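## Task

Pick up the pink microphone lying on the table and set it, head pointing up, into the holder of the stand that has no microphone, so it sits inside that holder's inner ring. At the end the other microphone must still be in its own stand's holder and both stands must be standing upright on the table. If the pink microphone drops or slips downward more than a few centimetres in total after any single pick-up, the task may count as failed.

## Robot and tools

Robot: two arms, left_arm and right_arm, each ending in a parallel gripper. Scene frame: origin at table-top height midway between the arms, +x out over the table, +y toward left_arm, +z up. left_arm's base is near (-0.005, +0.275, 0) m and right_arm's near (0.002, -0.336, 0) m. Arm names do not match image left and right. The gripper's fingers point along its own +z and close along its own y. The reported end_effector_position is the spot between the finger pads, about 1 cm short of the tips.

Cameras: cam_high and cam_low on a fixed beam behind the robot, plus cam_left_wrist and cam_right_wrist on the grippers; all 672x504.

Row layout (used by execute_actions and move): one flat list of 14 numbers covering both arms, always all 14 even if one arm is idle. Order: left_arm dx, dy, dz, rx, ry, rz, opening, then right_arm the same seven. The first six per arm are an offset, not a pose: they shift that arm's Hand target, measured along the Hand target's own axes (not the scene axes). Scale: 1.0 equals 0.6 m for dx/dy/dz and 180 degrees for rotation; rx, ry, rz form one rotation vector. Range -1 to 1. Opening is absolute, not an offset: +1 fully open (0.093 m), -1 closed. Six zeros means no new pose for that arm, but its opening number is still a live command, so resend the current grip value to keep a hold.

execute_actions(actions, cameras): actions is a list of actions; each action is a list of up to 15 rows, one per 1/30 s step, the last row held to step 15. Every row in an action counts from the Hand target at the action's start, so repeated identical offsets keep moving further. An empty actions list returns a status with all camera images.

move(target, speed, blend, opening_speed, grip_force, blocking, cameras): straight-line motion toward target, either one 14-number row or up to 15 rows; all rows in a list are offsets from the same starting Hand targets, not from the previous row. speed in m/s, 0.002 to 2.9, default 0.25 (rotations capped at twice that in rad/s); may be one value or one per target. blend in m rounds corners between list targets; 0 stops at each. opening_speed is the finger rate per second on the -1..+1 scale, at least 0.2. grip_force is newtons per finger pad, 10 to 50, one value or one per arm; it persists, and low values close slowly. blocking=false returns after about 0.5 s while motion continues. The whole move is capped at 10 s. Paths do not avoid obstacles or the other arm; avoid routing a gripper near its own base.

wait(seconds): lets time pass, 0 to 3600 s, sending nothing new. stop(): brakes a running move. zoom_image(camera, region): region [x0, y0, x1, y1] in pixels of the newest image of that camera, at most 504 by 504. finished_scene(scene): ends scene 1 or 2 irreversibly; the goal must hold with the robot hands off.

Reading results: end_effector_position and end_effector_quat_wxyz per arm in scene frame (positions can be off by a few cm). Hand target is the last commanded pose after clipping; the next offsets count from it. The gripper often rests short of it; resend the gap as an offset. grip_measured reads the finger motor on the -1..+1 scale: pads meet near -0.94, and each millimetre of object width adds about 0.0208. To grip firmly send a value roughly 0.41 below the width reading; to release send well above it. Joint positions end with opening in metres. The move: line gives the ending (done, off_target, moving, held, fault) and any limits such as paced or held. Lines like MOTOR HOT or OVER-TEMPERATURE FAULT warn of heating.

Orientation commands are clipped to within 40 degrees of the current measured orientation per step. Friction and load can leave the gripper low, short or tilted, especially at full reach; check the pose after each move and correct tilt.

Avoid: dropping the microphone or letting it slide down, releasing it while it moves, knocking stands over or pushing anything off the table, fast impacts with the table, stands or fixtures (bar, spacers, back plate, low rail), contact between the two arms or grippers, closing one gripper on the other's fingers, pressure on wrist-camera cables, and long pushes into unreachable targets or holding loads at full stretch, which overheat motors. Loose objects may occasionally get nudged by outside disturbances. Slower, smooth motions reduce damage.

Each tool is called after "Request:" as name(argument=value, ...) on one line, values as JSON.

## Session

Request:
execute_actions(actions=[])

Scene clock: 0.00 s.
left_arm: end_effector_position=(+0.2165, +0.1141, +0.3636) grip_measured=+1.000 end_effector_quat_wxyz=(+0.631, +0.177, +0.686, -0.315) | right_arm: end_effector_position=(+0.1872, -0.2076, +0.3523) grip_measured=+1.000 end_effector_quat_wxyz=(+0.644, -0.158, +0.651, +0.369)
Joint positions: left_arm=[-0.498 0.603 0.781 -0.184 0.206 -0.203 0.093] | right_arm=[0.173 0.341 0.6 -0.144 -0.554 0.344 0.093]
Joint velocities: within noise
Joint torques (N m): no reading
Motor temperatures (°C): left_arm=[35 41 40 36 33 33 32] | right_arm=[34 46 44 33 32 32 30]
Heat: left arm: 41 °C; right arm: 46 °C.
Hand target: left_arm +0.2160, +0.1150, +0.3682; +0.637, +0.178, +0.682, -0.313 | right_arm +0.1860, -0.2084, +0.3612; +0.655, -0.162, +0.641, +0.366
Tool commands: left_gripper/opening=+1.0 right_gripper/opening=+1.0

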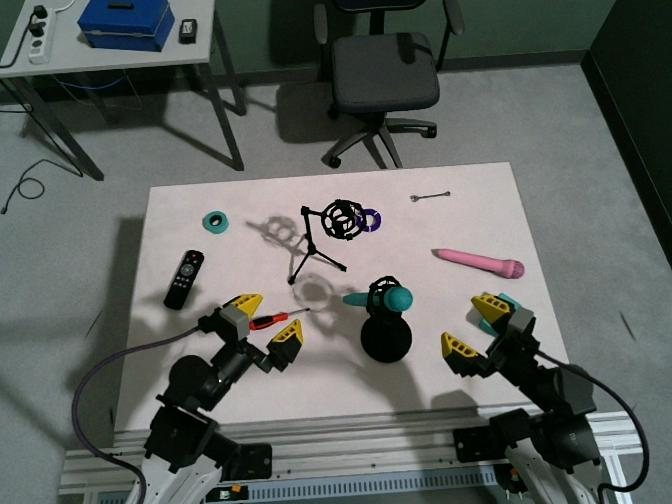

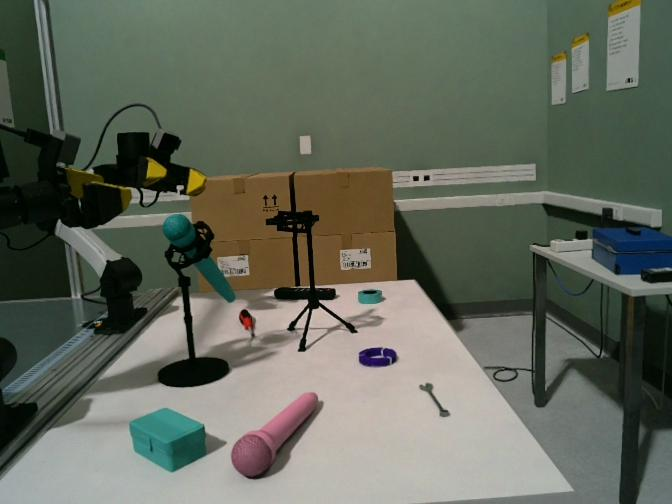

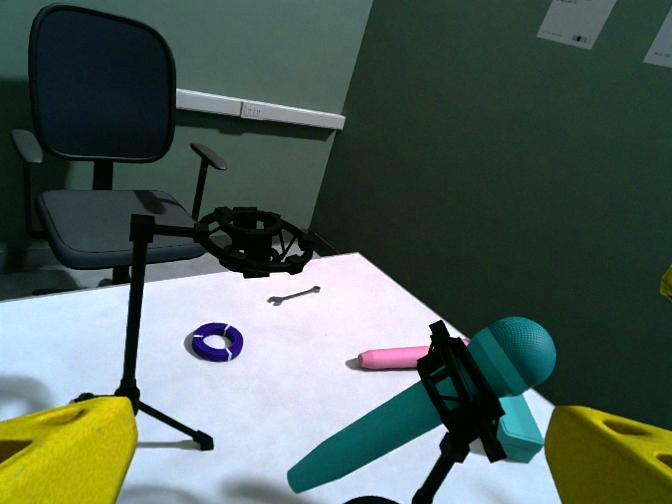

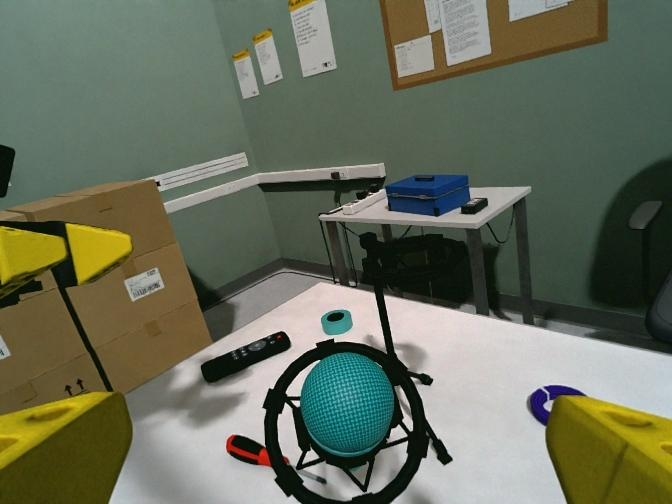

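Request:
zoom_image(camera="cam_high", region=[260, 170, 560, 395])

Request:
zoom_image(camera="cam_left_wrist", region=[100, 180, 360, 375])

Request:
zoom_image(camera="cam_low", region=[130, 180, 400, 382])

Scaled by 1.680.

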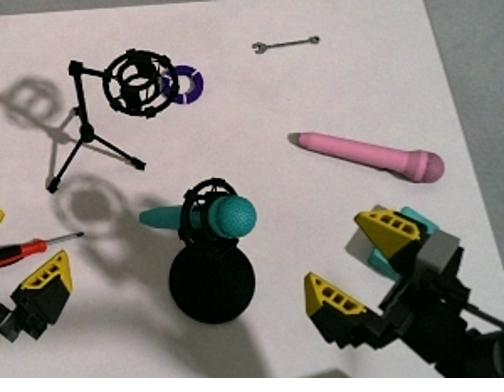

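Scaled by 1.938.

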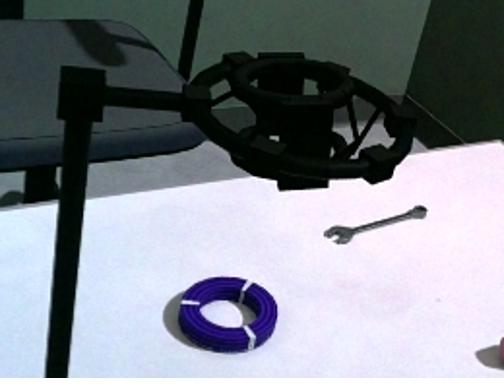

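Scaled by 1.867.

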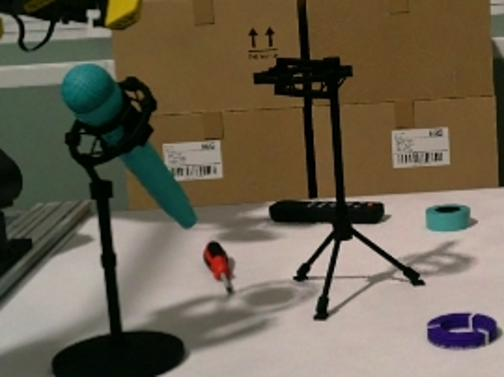

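Request:
move(target=[0,0,0,0,0,0,1,0.064,-0.377,0.052,0.631,0.111,0.511,1], speed=0.5, cameras=["all"])

Scene clock: 56.37 s.
left_arm: end_effector_position=(+0.2165, +0.1141, +0.3636) grip_measured=+1.000 end_effector_quat_wxyz=(+0.631, +0.177, +0.686, -0.315) | right_arm: end_effector_position=(+0.3608, -0.3302, +0.2649) grip_measured=+1.000 end_effector_quat_wxyz=(+0.096, +0.759, +0.635, +0.107)
Joint positions: left_arm=[-0.498 0.603 0.781 -0.184 0.206 -0.203 0.093] | right_arm=[-0.004 1.76 2.013 -1.54 0.018 1.771 0.093]
Joint torques (N m): left_arm=[0.61 0.57 9.05 2.37 -0.05 0.14] | right_arm=[-0.14 -6.42 6.71 0.68 -0.08 0.05]
Motor temperatures (°C): left_arm=[35 41 46 43 32 33 31] | right_arm=[34 46 48 37 32 32 30]
Heat: left arm: 46 °C; right arm: 48 °C.
Hand target: left_arm +0.2160, +0.1150, +0.3682; +0.637, +0.178, +0.682, -0.313 | right_arm +0.3604, -0.3305, +0.2702; +0.000, +0.775, +0.632, -0.001
Off the commanded pose: left_arm 0.005 m, 1 deg | right_arm 0.005 m, 17 deg.
joint sent to its limit (right arm) — joint 4 (wrist pitch), lower limit. The joint targets are off in orientation, not in position.
move: off_target (right_arm)

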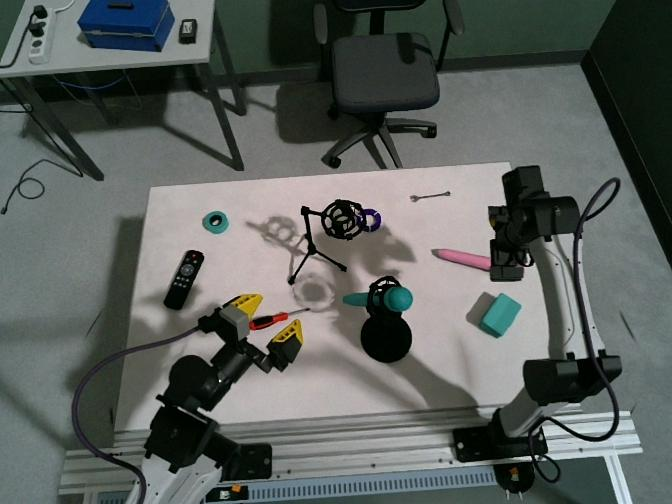

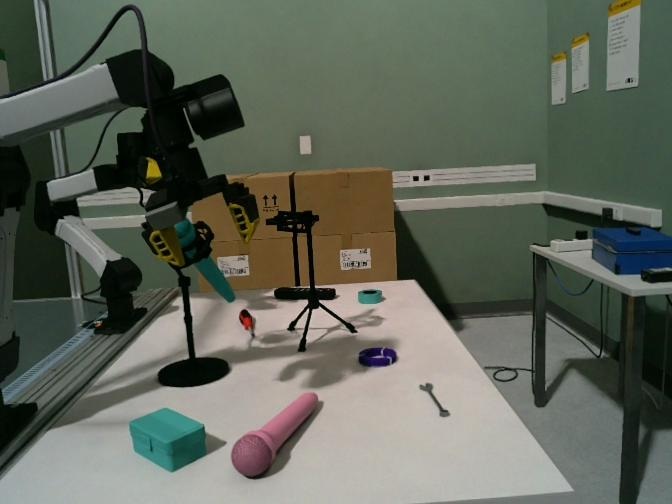

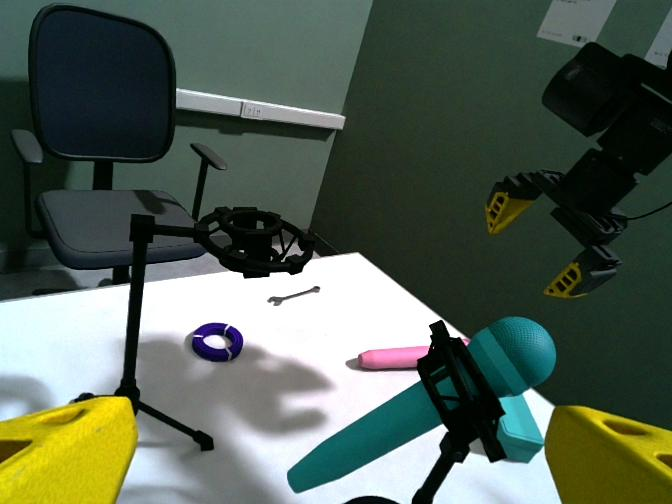

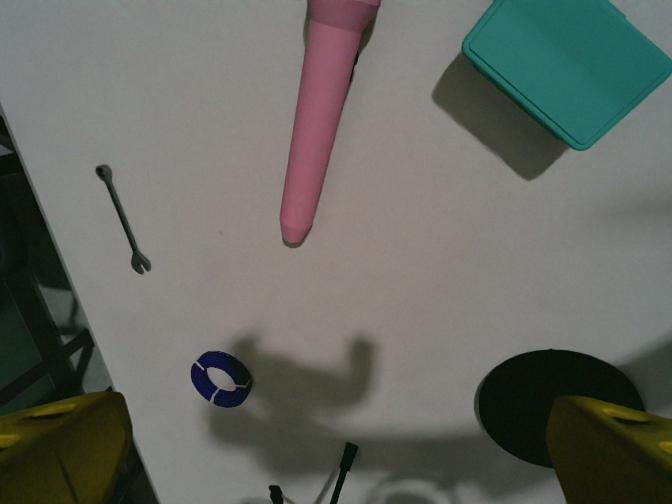

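Request:
move(target=[0,0,0,0,0,0,1,0.01,0.134,0.217,0,0,0.036,1], speed=0.4, cameras=["cam_high","cam_low","cam_right_wrist"])

Scene clock: 90.13 s.
left_arm: end_effector_position=(+0.2165, +0.1141, +0.3636) grip_measured=+1.000 end_effector_quat_wxyz=(+0.631, +0.177, +0.686, -0.315) | right_arm: end_effector_position=(+0.4394, -0.3409, +0.1253) grip_measured=+1.000 end_effector_quat_wxyz=(+0.001, +0.803, +0.596, -0.007)
Joint positions: left_arm=[-0.498 0.603 0.781 -0.184 0.206 -0.203 0.093] | right_arm=[-0.036 2.291 2.25 -1.545 0.012 1.857 0.093]
Joint torques (N m): left_arm=[0.7 0.53 8.98 2.37 -0.01 0.11] | right_arm=[0.02 -12.96 6.45 0.01 -0.11 0.08]
Heat: left arm: 47 °C; right arm: 48 °C.
Hand target: left_arm +0.2160, +0.1150, +0.3682; +0.637, +0.178, +0.682, -0.313 | right_arm +0.4403, -0.3410, +0.1400; +0.000, +0.810, +0.587, -0.001
Off the commanded pose: left_arm 0.005 m, 1 deg | right_arm 0.015 m, 2 deg.
joint sent to its limit (right arm) — joint 4 (wrist pitch), lower limit. The joint targets still meet the commanded pose.
move: off_target (right_arm)

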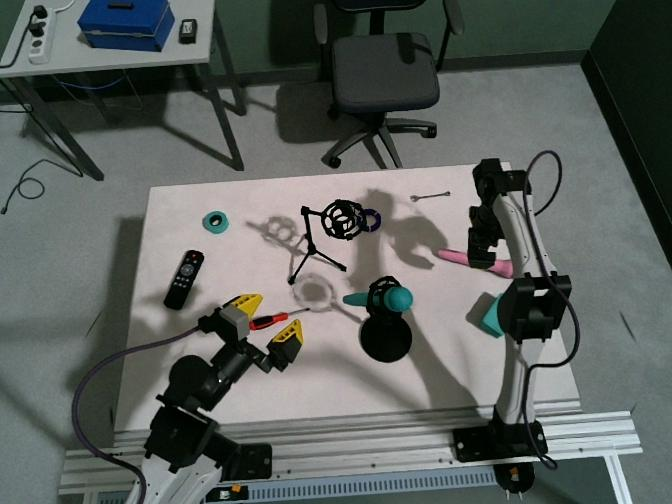

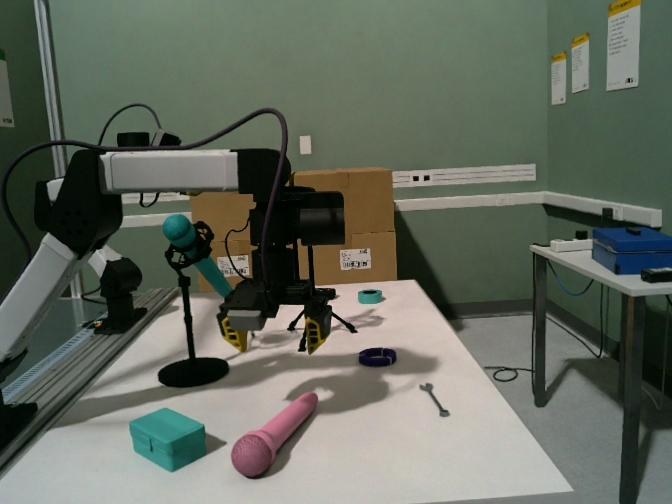

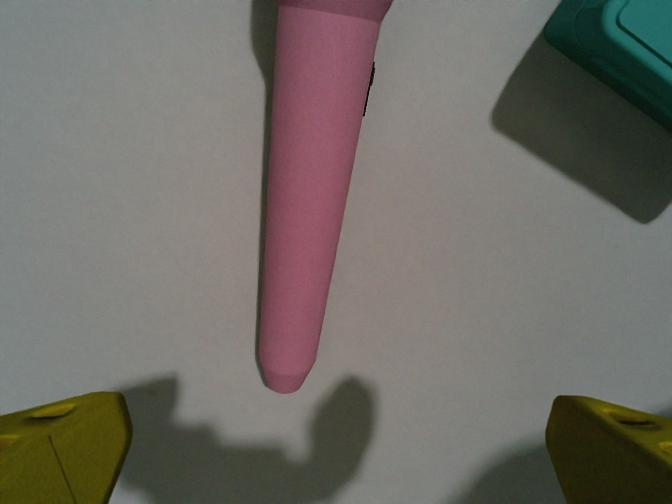

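Request:
move(target=[0,0,0,0,0,0,1,-0.092,0,0.042,0,0,0.039,1], cameras=["cam_high","cam_low","cam_right_wrist"])

Scene clock: 114.20 s.
left_arm: end_effector_position=(+0.2165, +0.1141, +0.3636) grip_measured=+1.000 end_effector_quat_wxyz=(+0.631, +0.177, +0.686, -0.315) | right_arm: end_effector_position=(+0.4162, -0.3951, +0.0953) grip_measured=+1.000 end_effector_quat_wxyz=(-0.022, +0.840, +0.541, -0.030)
Joint positions: left_arm=[-0.498 0.603 0.781 -0.184 0.206 -0.203 0.093] | right_arm=[-0.167 2.248 2.057 -1.457 0.008 1.858 0.093]
Joint torques (N m): left_arm=[0.47 0.44 9.03 2.37 0.02 0.12] | right_arm=[0.77 -15.27 4.46 0.27 -0.09 0.04]
Motor temperatures (°C): left_arm=[35 40 47 46 32 33 31] | right_arm=[33 55 50 33 32 32 30]
Heat: left arm: 47 °C; right arm: 55 °C.
Hand target: left_arm +0.2160, +0.1150, +0.3682; +0.637, +0.178, +0.682, -0.313 | right_arm +0.4231, -0.3936, +0.1150; +0.000, +0.844, +0.536, +0.000
Off the commanded pose: left_arm 0.005 m, 1 deg | right_arm 0.021 m, 4 deg.
move: off_target (right_arm)

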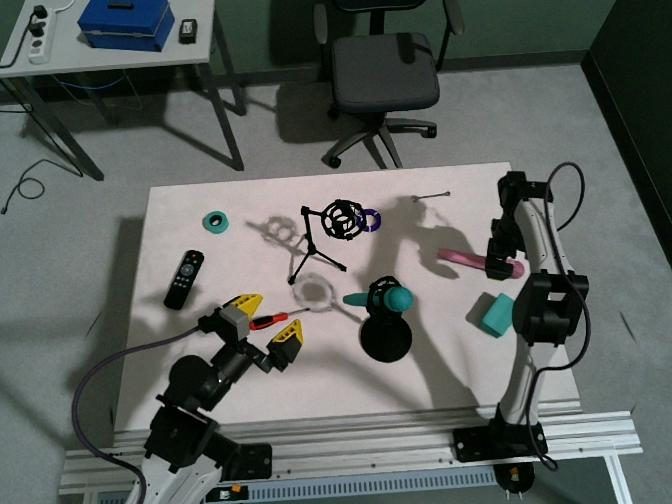

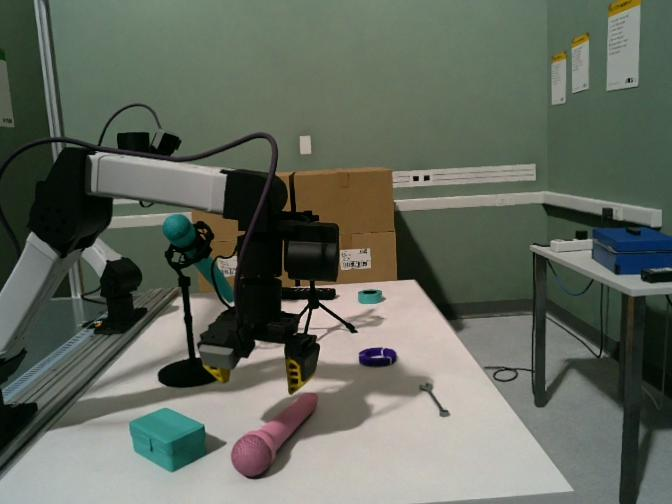

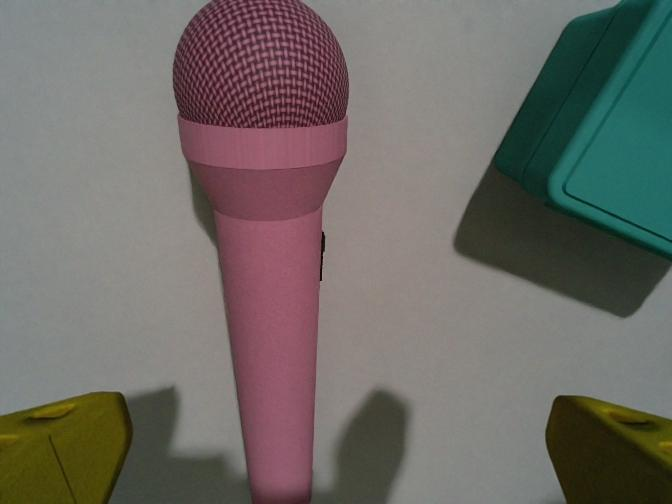

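Request:
move(target=[0,0,0,0,0,0,1,0,0.030,0.132,-0.022,0.011,-0.011,1], speed=0.15, cameras=["cam_low","cam_right_wrist"])

Scene clock: 139.33 s.
left_arm: end_effector_position=(+0.2165, +0.1141, +0.3636) grip_measured=+1.000 end_effector_quat_wxyz=(+0.631, +0.177, +0.686, -0.315) | right_arm: end_effector_position=(+0.4318, -0.3996, +0.0259) grip_measured=+1.000 end_effector_quat_wxyz=(+0.007, +0.834, +0.552, +0.011)
Joint positions: left_arm=[-0.498 0.603 0.781 -0.184 0.206 -0.203 0.093] | right_arm=[-0.177 2.239 1.767 -1.077 -0.002 1.823 0.093]
Joint torques (N m): left_arm=[0.54 0.42 8.96 2.32 -0.05 0.17] | right_arm=[-0.09 -13.24 4.51 0.66 -0.12 -0.17]
Motor temperatures (°C): left_arm=[34 40 48 46 32 33 31] | right_arm=[33 65 48 33 32 32 30]
Heat: left arm: 48 °C; right arm: 65 °C.
Hand target: left_arm +0.2160, +0.1150, +0.3682; +0.637, +0.178, +0.682, -0.313 | right_arm +0.4393, -0.4013, +0.0357; +0.020, +0.834, +0.550, +0.033
Off the commanded pose: left_arm 0.005 m, 1 deg | right_arm 0.013 m, 3 deg.
move: off_target (right_arm)

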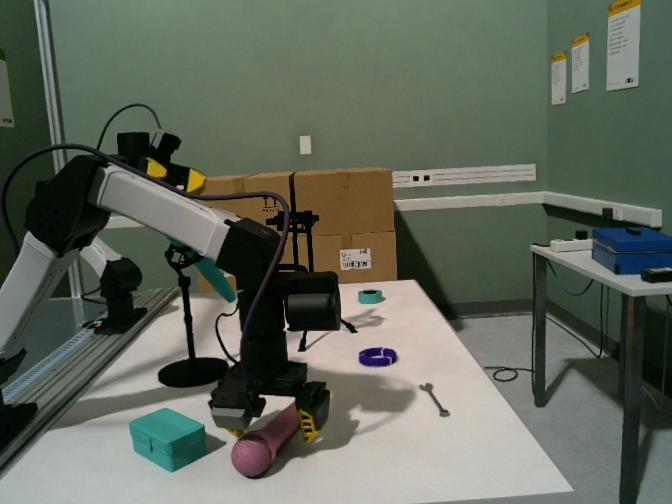

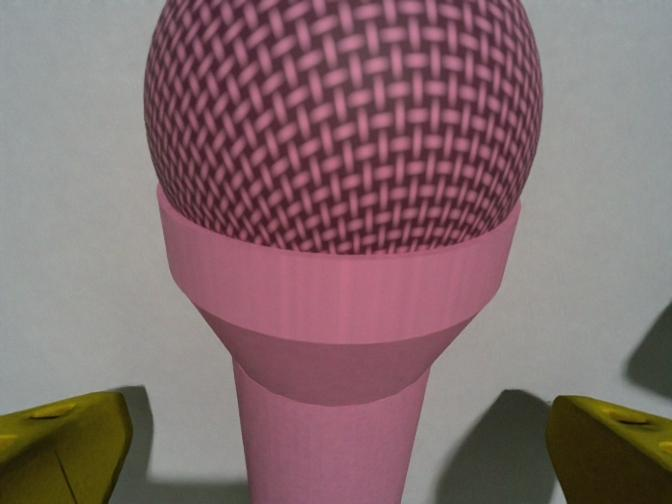

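Request:
move(target=[0,0,0,0,0,0,1,-0.015,-0.01,0,0,0,0,-0.85], opening_speed=1.5, speed=0.1)

Request:
move(target=[0,0,0,0,0,0,1,0,0,-0.3,0,0,0,-0.85], cameras=["cam_low","cam_right_wrist"])

Scene clock: 152.37 s.
left_arm: end_effector_position=(+0.2165, +0.1141, +0.3636) grip_measured=+1.000 end_effector_quat_wxyz=(+0.631, +0.177, +0.686, -0.315) | right_arm: end_effector_position=(+0.4197, -0.4043, +0.0132) grip_measured=-0.489 end_effector_quat_wxyz=(-0.004, +0.833, +0.553, +0.002)
Joint positions: left_arm=[-0.498 0.603 0.781 -0.184 0.206 -0.203 0.093] | right_arm=[-0.194 2.235 1.708 -1.051 -0.005 1.805 0.022]
Joint torques (N m): left_arm=[0.57 0.36 9.1 2.33 0.01 0.19] | right_arm=[0.02 -15.42 4.34 0.46 -0.09 -0.13]
Motor temperatures (°C): left_arm=[34 40 48 47 32 33 31] | right_arm=[33 66 48 32 32 32 30]
Heat: left arm: 48 °C; right arm: 66 °C.
Hand target: left_arm +0.2160, +0.1150, +0.3682; +0.637, +0.178, +0.682, -0.313 | right_arm +0.4303, -0.4072, +0.0350; +0.020, +0.834, +0.550, +0.033
Off the commanded pose: left_arm 0.005 m, 1 deg | right_arm 0.024 m, 4 deg.
move: off_target (right_arm)

Scene clock: 154.27 s.
left_arm: end_effector_position=(+0.2165, +0.1141, +0.3636) grip_measured=+1.000 end_effector_quat_wxyz=(+0.631, +0.177, +0.686, -0.315) | right_arm: end_effector_position=(+0.4203, -0.4069, +0.1926) grip_measured=-0.488 end_effector_quat_wxyz=(+0.046, +0.832, +0.551, +0.054)
Joint positions: left_arm=[-0.498 0.603 0.781 -0.184 0.206 -0.203 0.093] | right_arm=[-0.199 2.107 2.218 -1.545 -0.005 1.801 0.022]
Joint torques (N m): left_arm=[0.54 0.64 9.11 2.31 -0.01 0.12] | right_arm=[-0.13 -13.29 6.08 0.4 -0.11 -0.16]
Motor temperatures (°C): left_arm=[34 39 48 47 32 33 31] | right_arm=[33 66 48 32 32 32 30]
Heat: left arm: 48 °C; right arm: 66 °C.
Hand target: left_arm +0.2160, +0.1150, +0.3682; +0.637, +0.178, +0.682, -0.313 | right_arm +0.4165, -0.4076, +0.2145; +0.020, +0.834, +0.550, +0.033
Off the commanded pose: left_arm 0.005 m, 1 deg | right_arm 0.022 m, 4 deg.
joint sent to its limit (right arm) — joint 4 (wrist pitch), lower limit. The joint targets are off in orientation, not in position.
move: off_target (right_arm)

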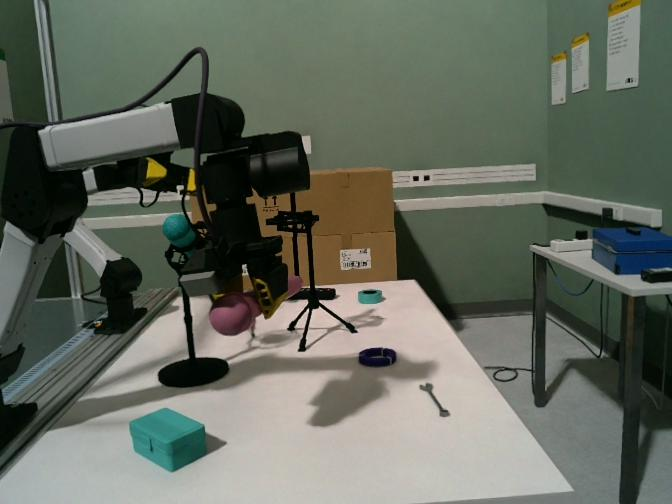

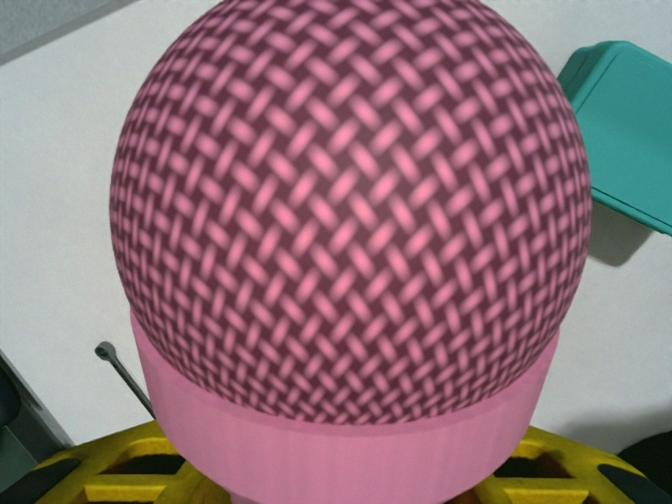

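Request:
move(target=[0,0,0,0,0,0,1,0.051,-0.256,-0.392,-0.574,-0.167,-0.607,-0.85], speed=0.5, cameras=["all"])

Scene clock: 182.07 s.
left_arm: end_effector_position=(+0.2165, +0.1141, +0.3636) grip_measured=+1.000 end_effector_quat_wxyz=(+0.631, +0.177, +0.686, -0.315) | right_arm: end_effector_position=(+0.2707, -0.3237, +0.4123) grip_measured=-0.487 end_effector_quat_wxyz=(+0.649, -0.154, +0.713, +0.218)
Joint positions: left_arm=[-0.498 0.603 0.781 -0.184 0.206 -0.203 0.093] | right_arm=[-0.556 0.862 1.096 -0.374 -1.061 -0.01 0.022]
Joint torques (N m): left_arm=[0.7 0.4 9.02 2.38 0 0.1] | right_arm=[0.44 0.18 7.87 2.97 -0.37 -0.18]
Motor temperatures (°C): left_arm=[34 39 48 48 31 33 31] | right_arm=[33 62 49 34 32 32 31]
Heat: left arm: 48 °C; right arm: 62 °C.
Hand target: left_arm +0.2160, +0.1150, +0.3682; +0.637, +0.178, +0.682, -0.313 | right_arm +0.2697, -0.3195, +0.4392; +0.679, -0.197, +0.680, +0.195
Off the commanded pose: left_arm 0.005 m, 1 deg | right_arm 0.027 m, 8 deg.
move: off_target (right_arm)

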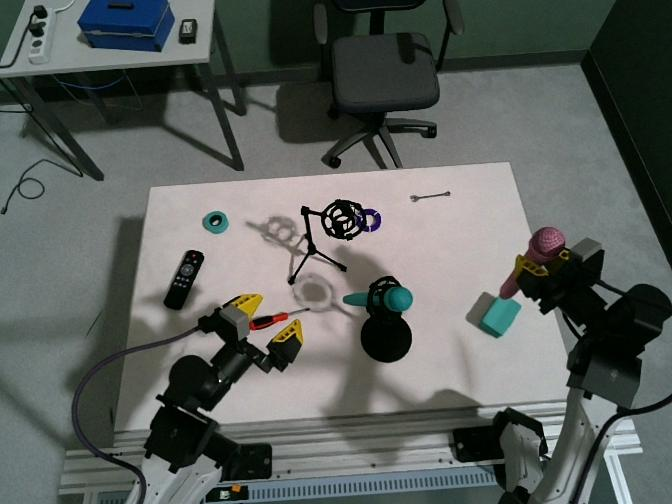

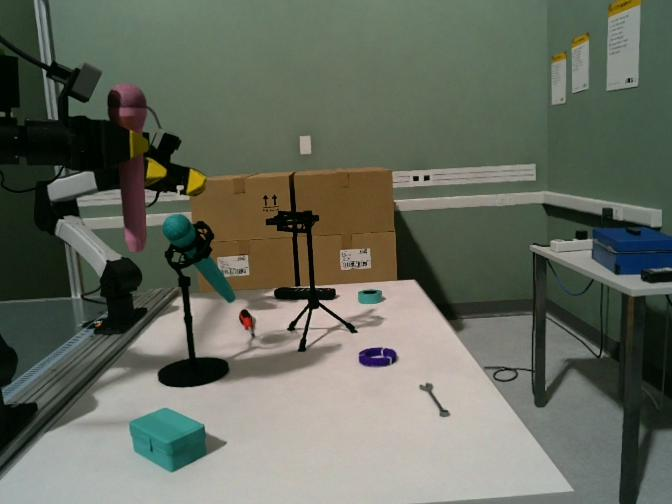

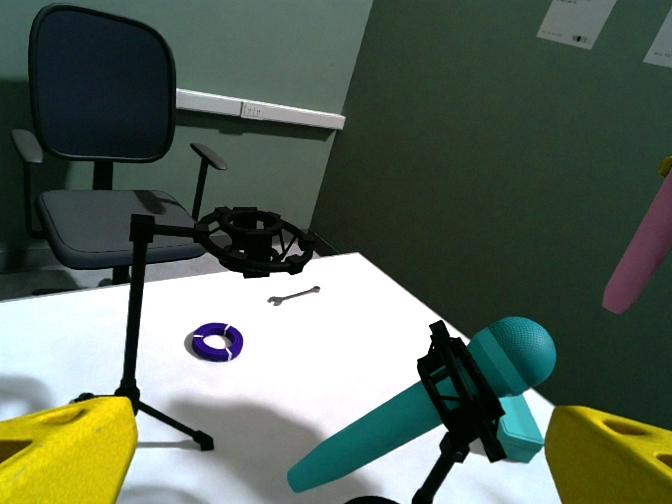

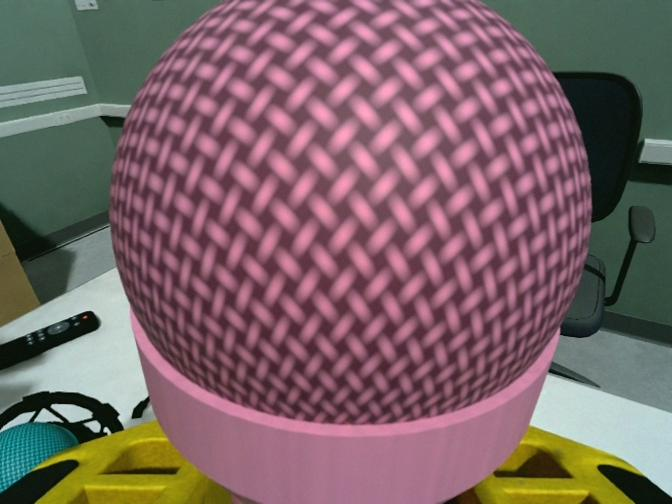

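Request:
move(target=[[0,0,0,0,0,0,1,-0.12,0,0,0,0,0,-0.85],[0,0,0,0,0,0,1,-0.13,0.233,0.443,0,-0.012,-0.018,-0.85]], blend=[0.04,0], speed=0.3, cameras=["all"])

Scene clock: 210.10 s.
left_arm: end_effector_position=(+0.2165, +0.1141, +0.3636) grip_measured=+1.000 end_effector_quat_wxyz=(+0.631, +0.177, +0.686, -0.315) | right_arm: end_effector_position=(+0.4182, -0.0594, +0.4754) grip_measured=-0.487 end_effector_quat_wxyz=(+0.650, -0.228, +0.705, +0.170)
Joint positions: left_arm=[-0.498 0.603 0.781 -0.184 0.206 -0.203 0.093] | right_arm=[0.565 1.635 1.878 -0.345 0.024 -0.053 0.022]
Joint torques (N m): left_arm=[0.68 0.57 9.16 2.34 -0.02 0.1] | right_arm=[0.35 -6.87 8.24 3.51 0.07 -0.17]
Motor temperatures (°C): left_arm=[34 39 48 48 31 33 31] | right_arm=[33 54 52 39 32 32 32]
Heat: left arm: 48 °C; right arm: 54 °C.
Hand target: left_arm +0.2160, +0.1150, +0.3682; +0.637, +0.178, +0.682, -0.313 | right_arm +0.4203, -0.0595, +0.5166; +0.697, -0.212, +0.661, +0.180
Off the commanded pose: left_arm 0.005 m, 1 deg | right_arm 0.041 m, 8 deg.
move: off_target (right_arm); blend cut to 0.0367 m at target 1

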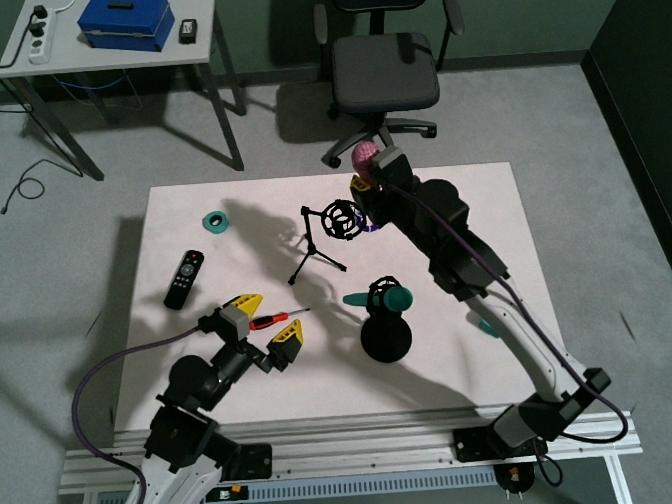

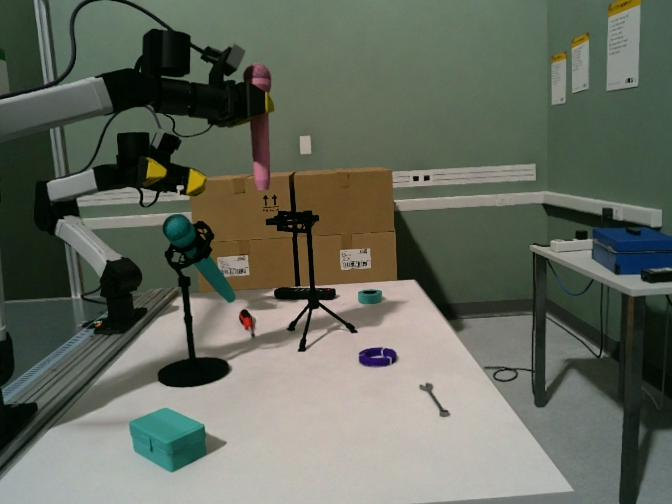

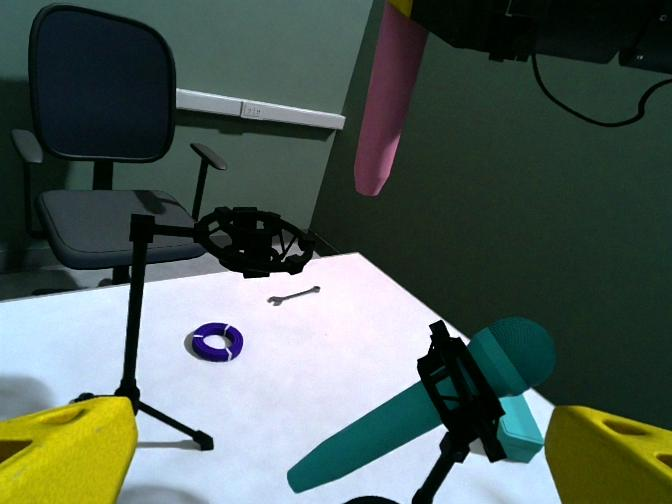

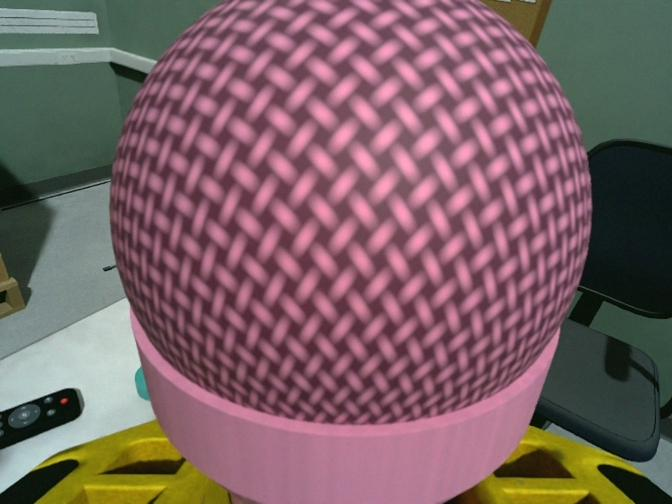

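Request:
move(target=[0,0,0,0,0,0,1,0.002,0.028,0.087,0,-0.031,0,-0.85], speed=0.15, cameras=["cam_high","cam_low","cam_left_wrist"])

Scene clock: 245.77 s.
left_arm: end_effector_position=(+0.2165, +0.1141, +0.3636) grip_measured=+1.000 end_effector_quat_wxyz=(+0.631, +0.177, +0.686, -0.315) | right_arm: end_effector_position=(+0.4559, -0.0182, +0.4750) grip_measured=-0.487 end_effector_quat_wxyz=(+0.684, -0.220, +0.673, +0.178)
Joint positions: left_arm=[-0.498 0.603 0.781 -0.184 0.206 -0.203 0.093] | right_arm=[0.597 1.808 1.977 -0.175 0.055 -0.061 0.022]
Joint torques (N m): left_arm=[0.57 0.61 9.2 2.39 0.01 0.12] | right_arm=[0.58 -8.32 8.5 3.49 0.06 -0.15]
Motor temperatures (°C): left_arm=[34 39 49 49 31 33 30] | right_arm=[33 53 51 45 32 32 32]
Heat: left arm: 49 °C; right arm: 53 °C.
Hand target: left_arm +0.2160, +0.1150, +0.3682; +0.637, +0.178, +0.682, -0.313 | right_arm +0.4557, -0.0176, +0.5163; +0.728, -0.203, +0.626, +0.190
Off the commanded pose: left_arm 0.005 m, 1 deg | right_arm 0.041 m, 8 deg.
move: off_target (right_arm)

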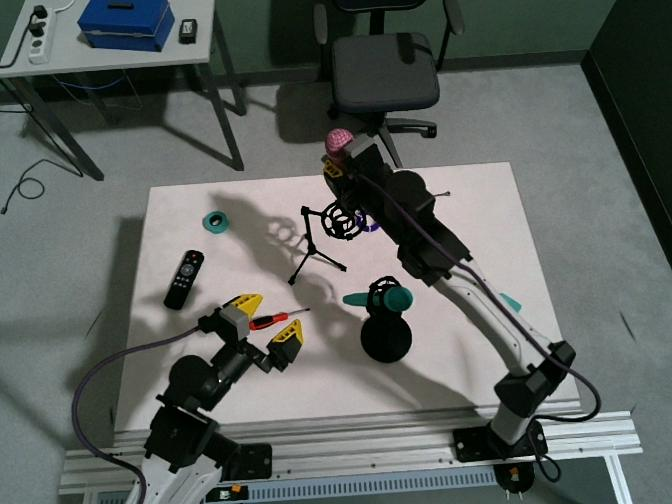

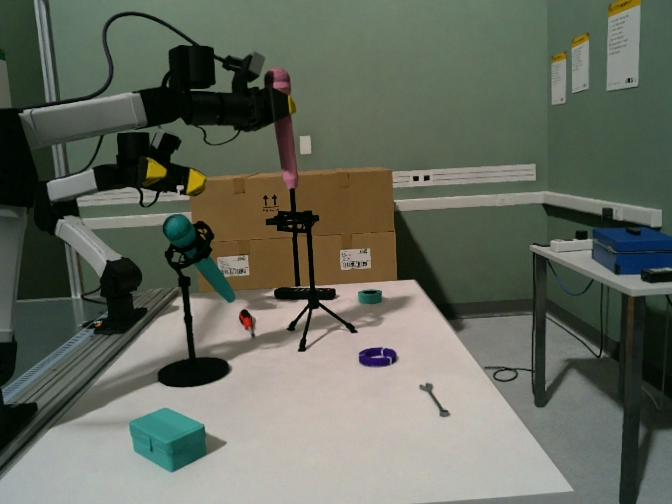

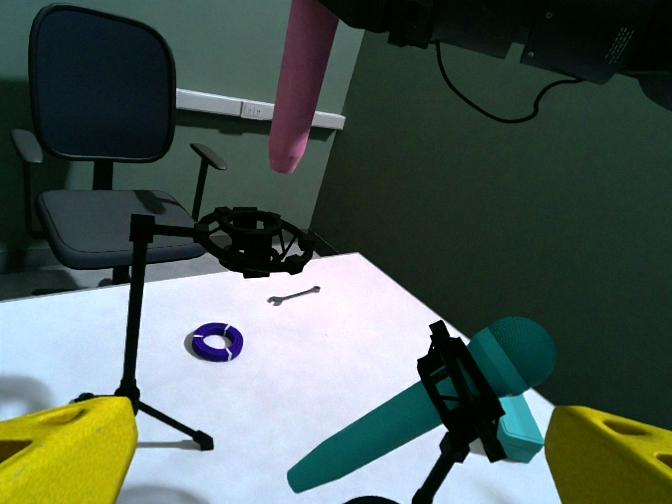

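Request:
move(target=[0,0,0,0,0,0,1,0.058,0.029,0.008,0,0,0,-0.85], speed=0.12, cameras=["cam_low","cam_left_wrist"])

Request:
zoom_image(camera="cam_left_wrist", region=[180, 120, 340, 280])

Request:
zoom_image(camera="cam_low", region=[230, 140, 350, 260])

Scene clock: 265.20 s.
left_arm: end_effector_position=(+0.2165, +0.1141, +0.3636) grip_measured=+1.000 end_effector_quat_wxyz=(+0.631, +0.177, +0.686, -0.315) | right_arm: end_effector_position=(+0.4550, +0.0001, +0.4517) grip_measured=-0.487 end_effector_quat_wxyz=(+0.690, -0.220, +0.666, +0.179)
Joint positions: left_arm=[-0.498 0.603 0.781 -0.184 0.206 -0.203 0.093] | right_arm=[0.636 1.808 1.859 -0.038 0.091 -0.067 0.022]
Joint torques (N m): left_arm=[0.62 0.73 9.16 2.37 -0.05 0.13] | right_arm=[0.49 -9.07 6.5 3.62 0.02 -0.16]
Heat: left arm: 50 °C; right arm: 54 °C.
Hand target: left_arm +0.2160, +0.1150, +0.3682; +0.637, +0.178, +0.682, -0.313 | right_arm +0.4554, +0.0004, +0.4815; +0.728, -0.203, +0.626, +0.190
Off the commanded pose: left_arm 0.005 m, 1 deg | right_arm 0.030 m, 7 deg.
move: off_target (right_arm)

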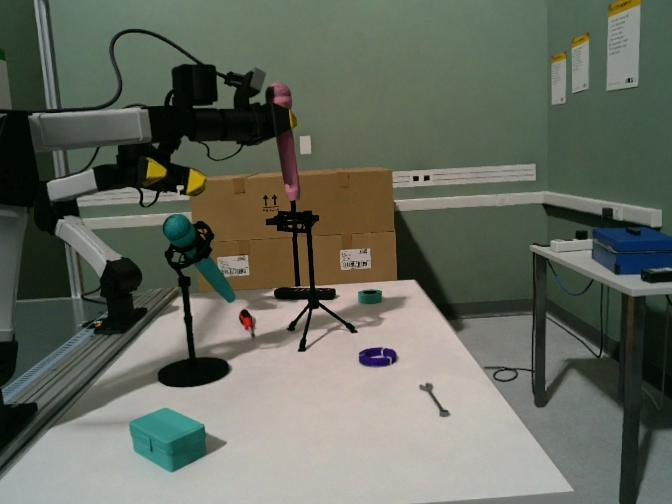

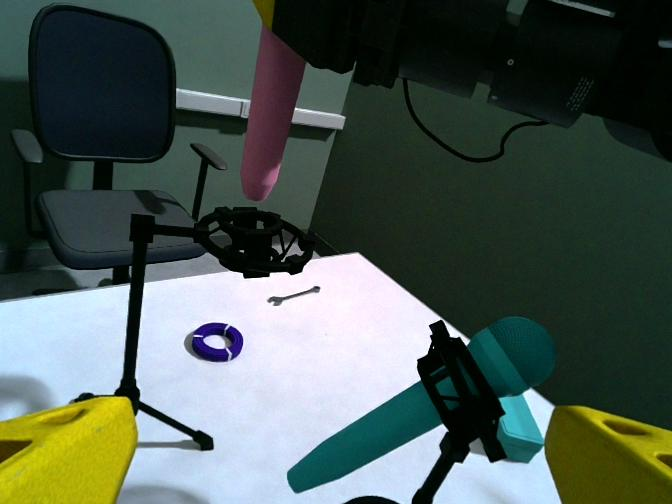

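Scaled by 3.150.

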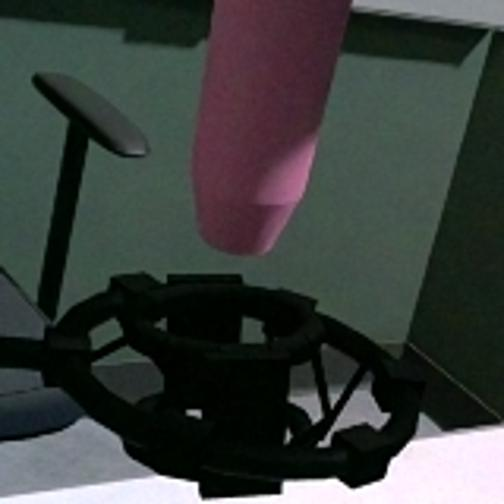

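Scaled by 4.200.

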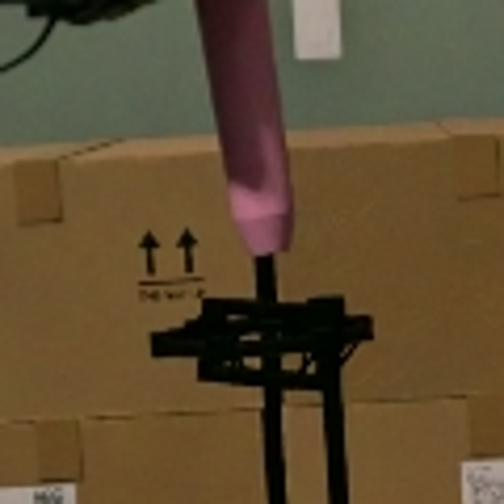

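Request:
move(target=[0,0,0,0,0,0,1,0.132,0.008,-0.018,0,0,0,-0.85], speed=0.1, cameras=["cam_high","cam_low","cam_left_wrist"])

Request:
zoom_image(camera="cam_left_wrist", region=[150, 90, 350, 290])

Request:
zoom_image(camera="cam_low", region=[210, 90, 370, 250])

Scene clock: 280.83 s.
left_arm: end_effector_position=(+0.2165, +0.1141, +0.3636) grip_measured=+1.000 end_effector_quat_wxyz=(+0.631, +0.177, +0.686, -0.315) | right_arm: end_effector_position=(+0.4635, +0.0047, +0.3402) grip_measured=-0.487 end_effector_quat_wxyz=(+0.668, -0.228, +0.688, +0.166)
Joint positions: left_arm=[-0.498 0.603 0.781 -0.184 0.206 -0.203 0.093] | right_arm=[0.636 1.808 1.478 0.273 0.101 -0.07 0.022]
Joint torques (N m): left_arm=[0.7 0.58 9.13 2.42 0.03 0.13] | right_arm=[0.49 -13.46 6.61 3.85 -0.03 -0.1]
Motor temperatures (°C): left_arm=[34 38 49 50 31 33 30] | right_arm=[33 55 54 51 32 32 32]
Heat: left arm: 50 °C; right arm: 55 °C.
Hand target: left_arm +0.2160, +0.1150, +0.3682; +0.637, +0.178, +0.682, -0.313 | right_arm +0.4551, +0.0006, +0.4014; +0.728, -0.203, +0.626, +0.190
Off the commanded pose: left_arm 0.005 m, 1 deg | right_arm 0.062 m, 11 deg.
move: off_target (right_arm)

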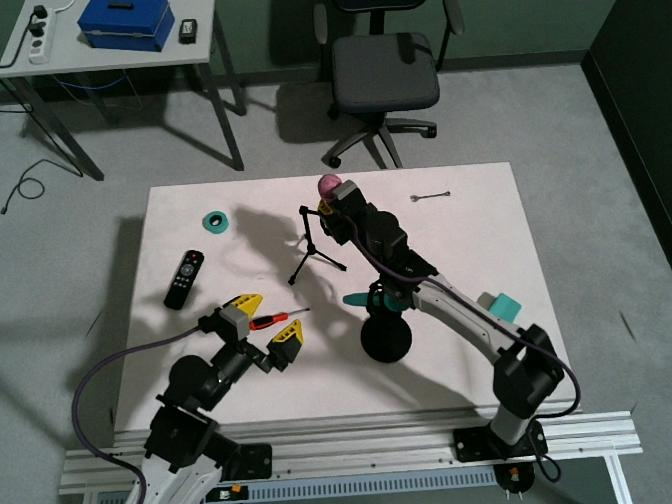

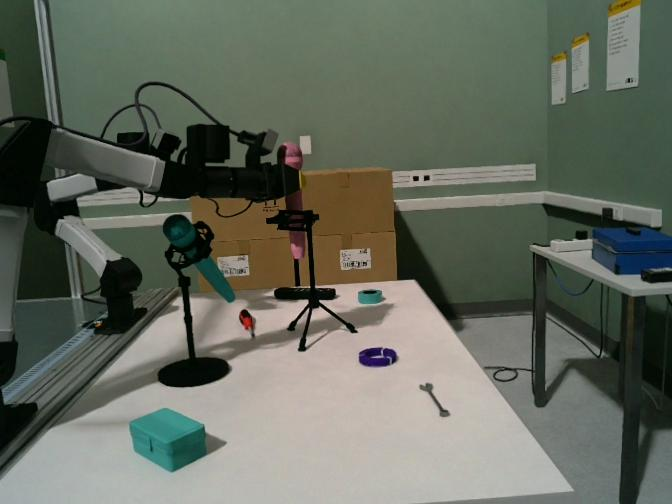

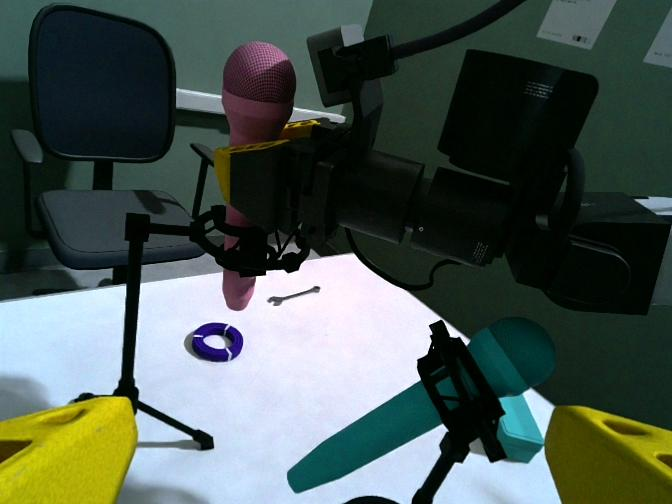

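Scaled by 2.520.

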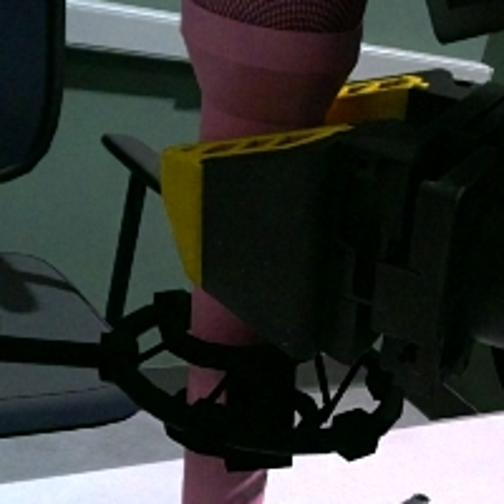

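Scaled by 3.150.

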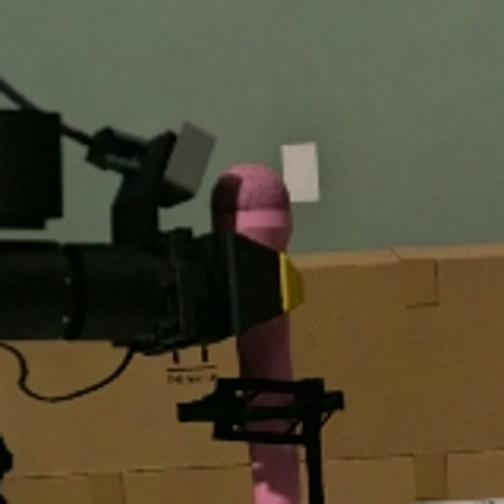

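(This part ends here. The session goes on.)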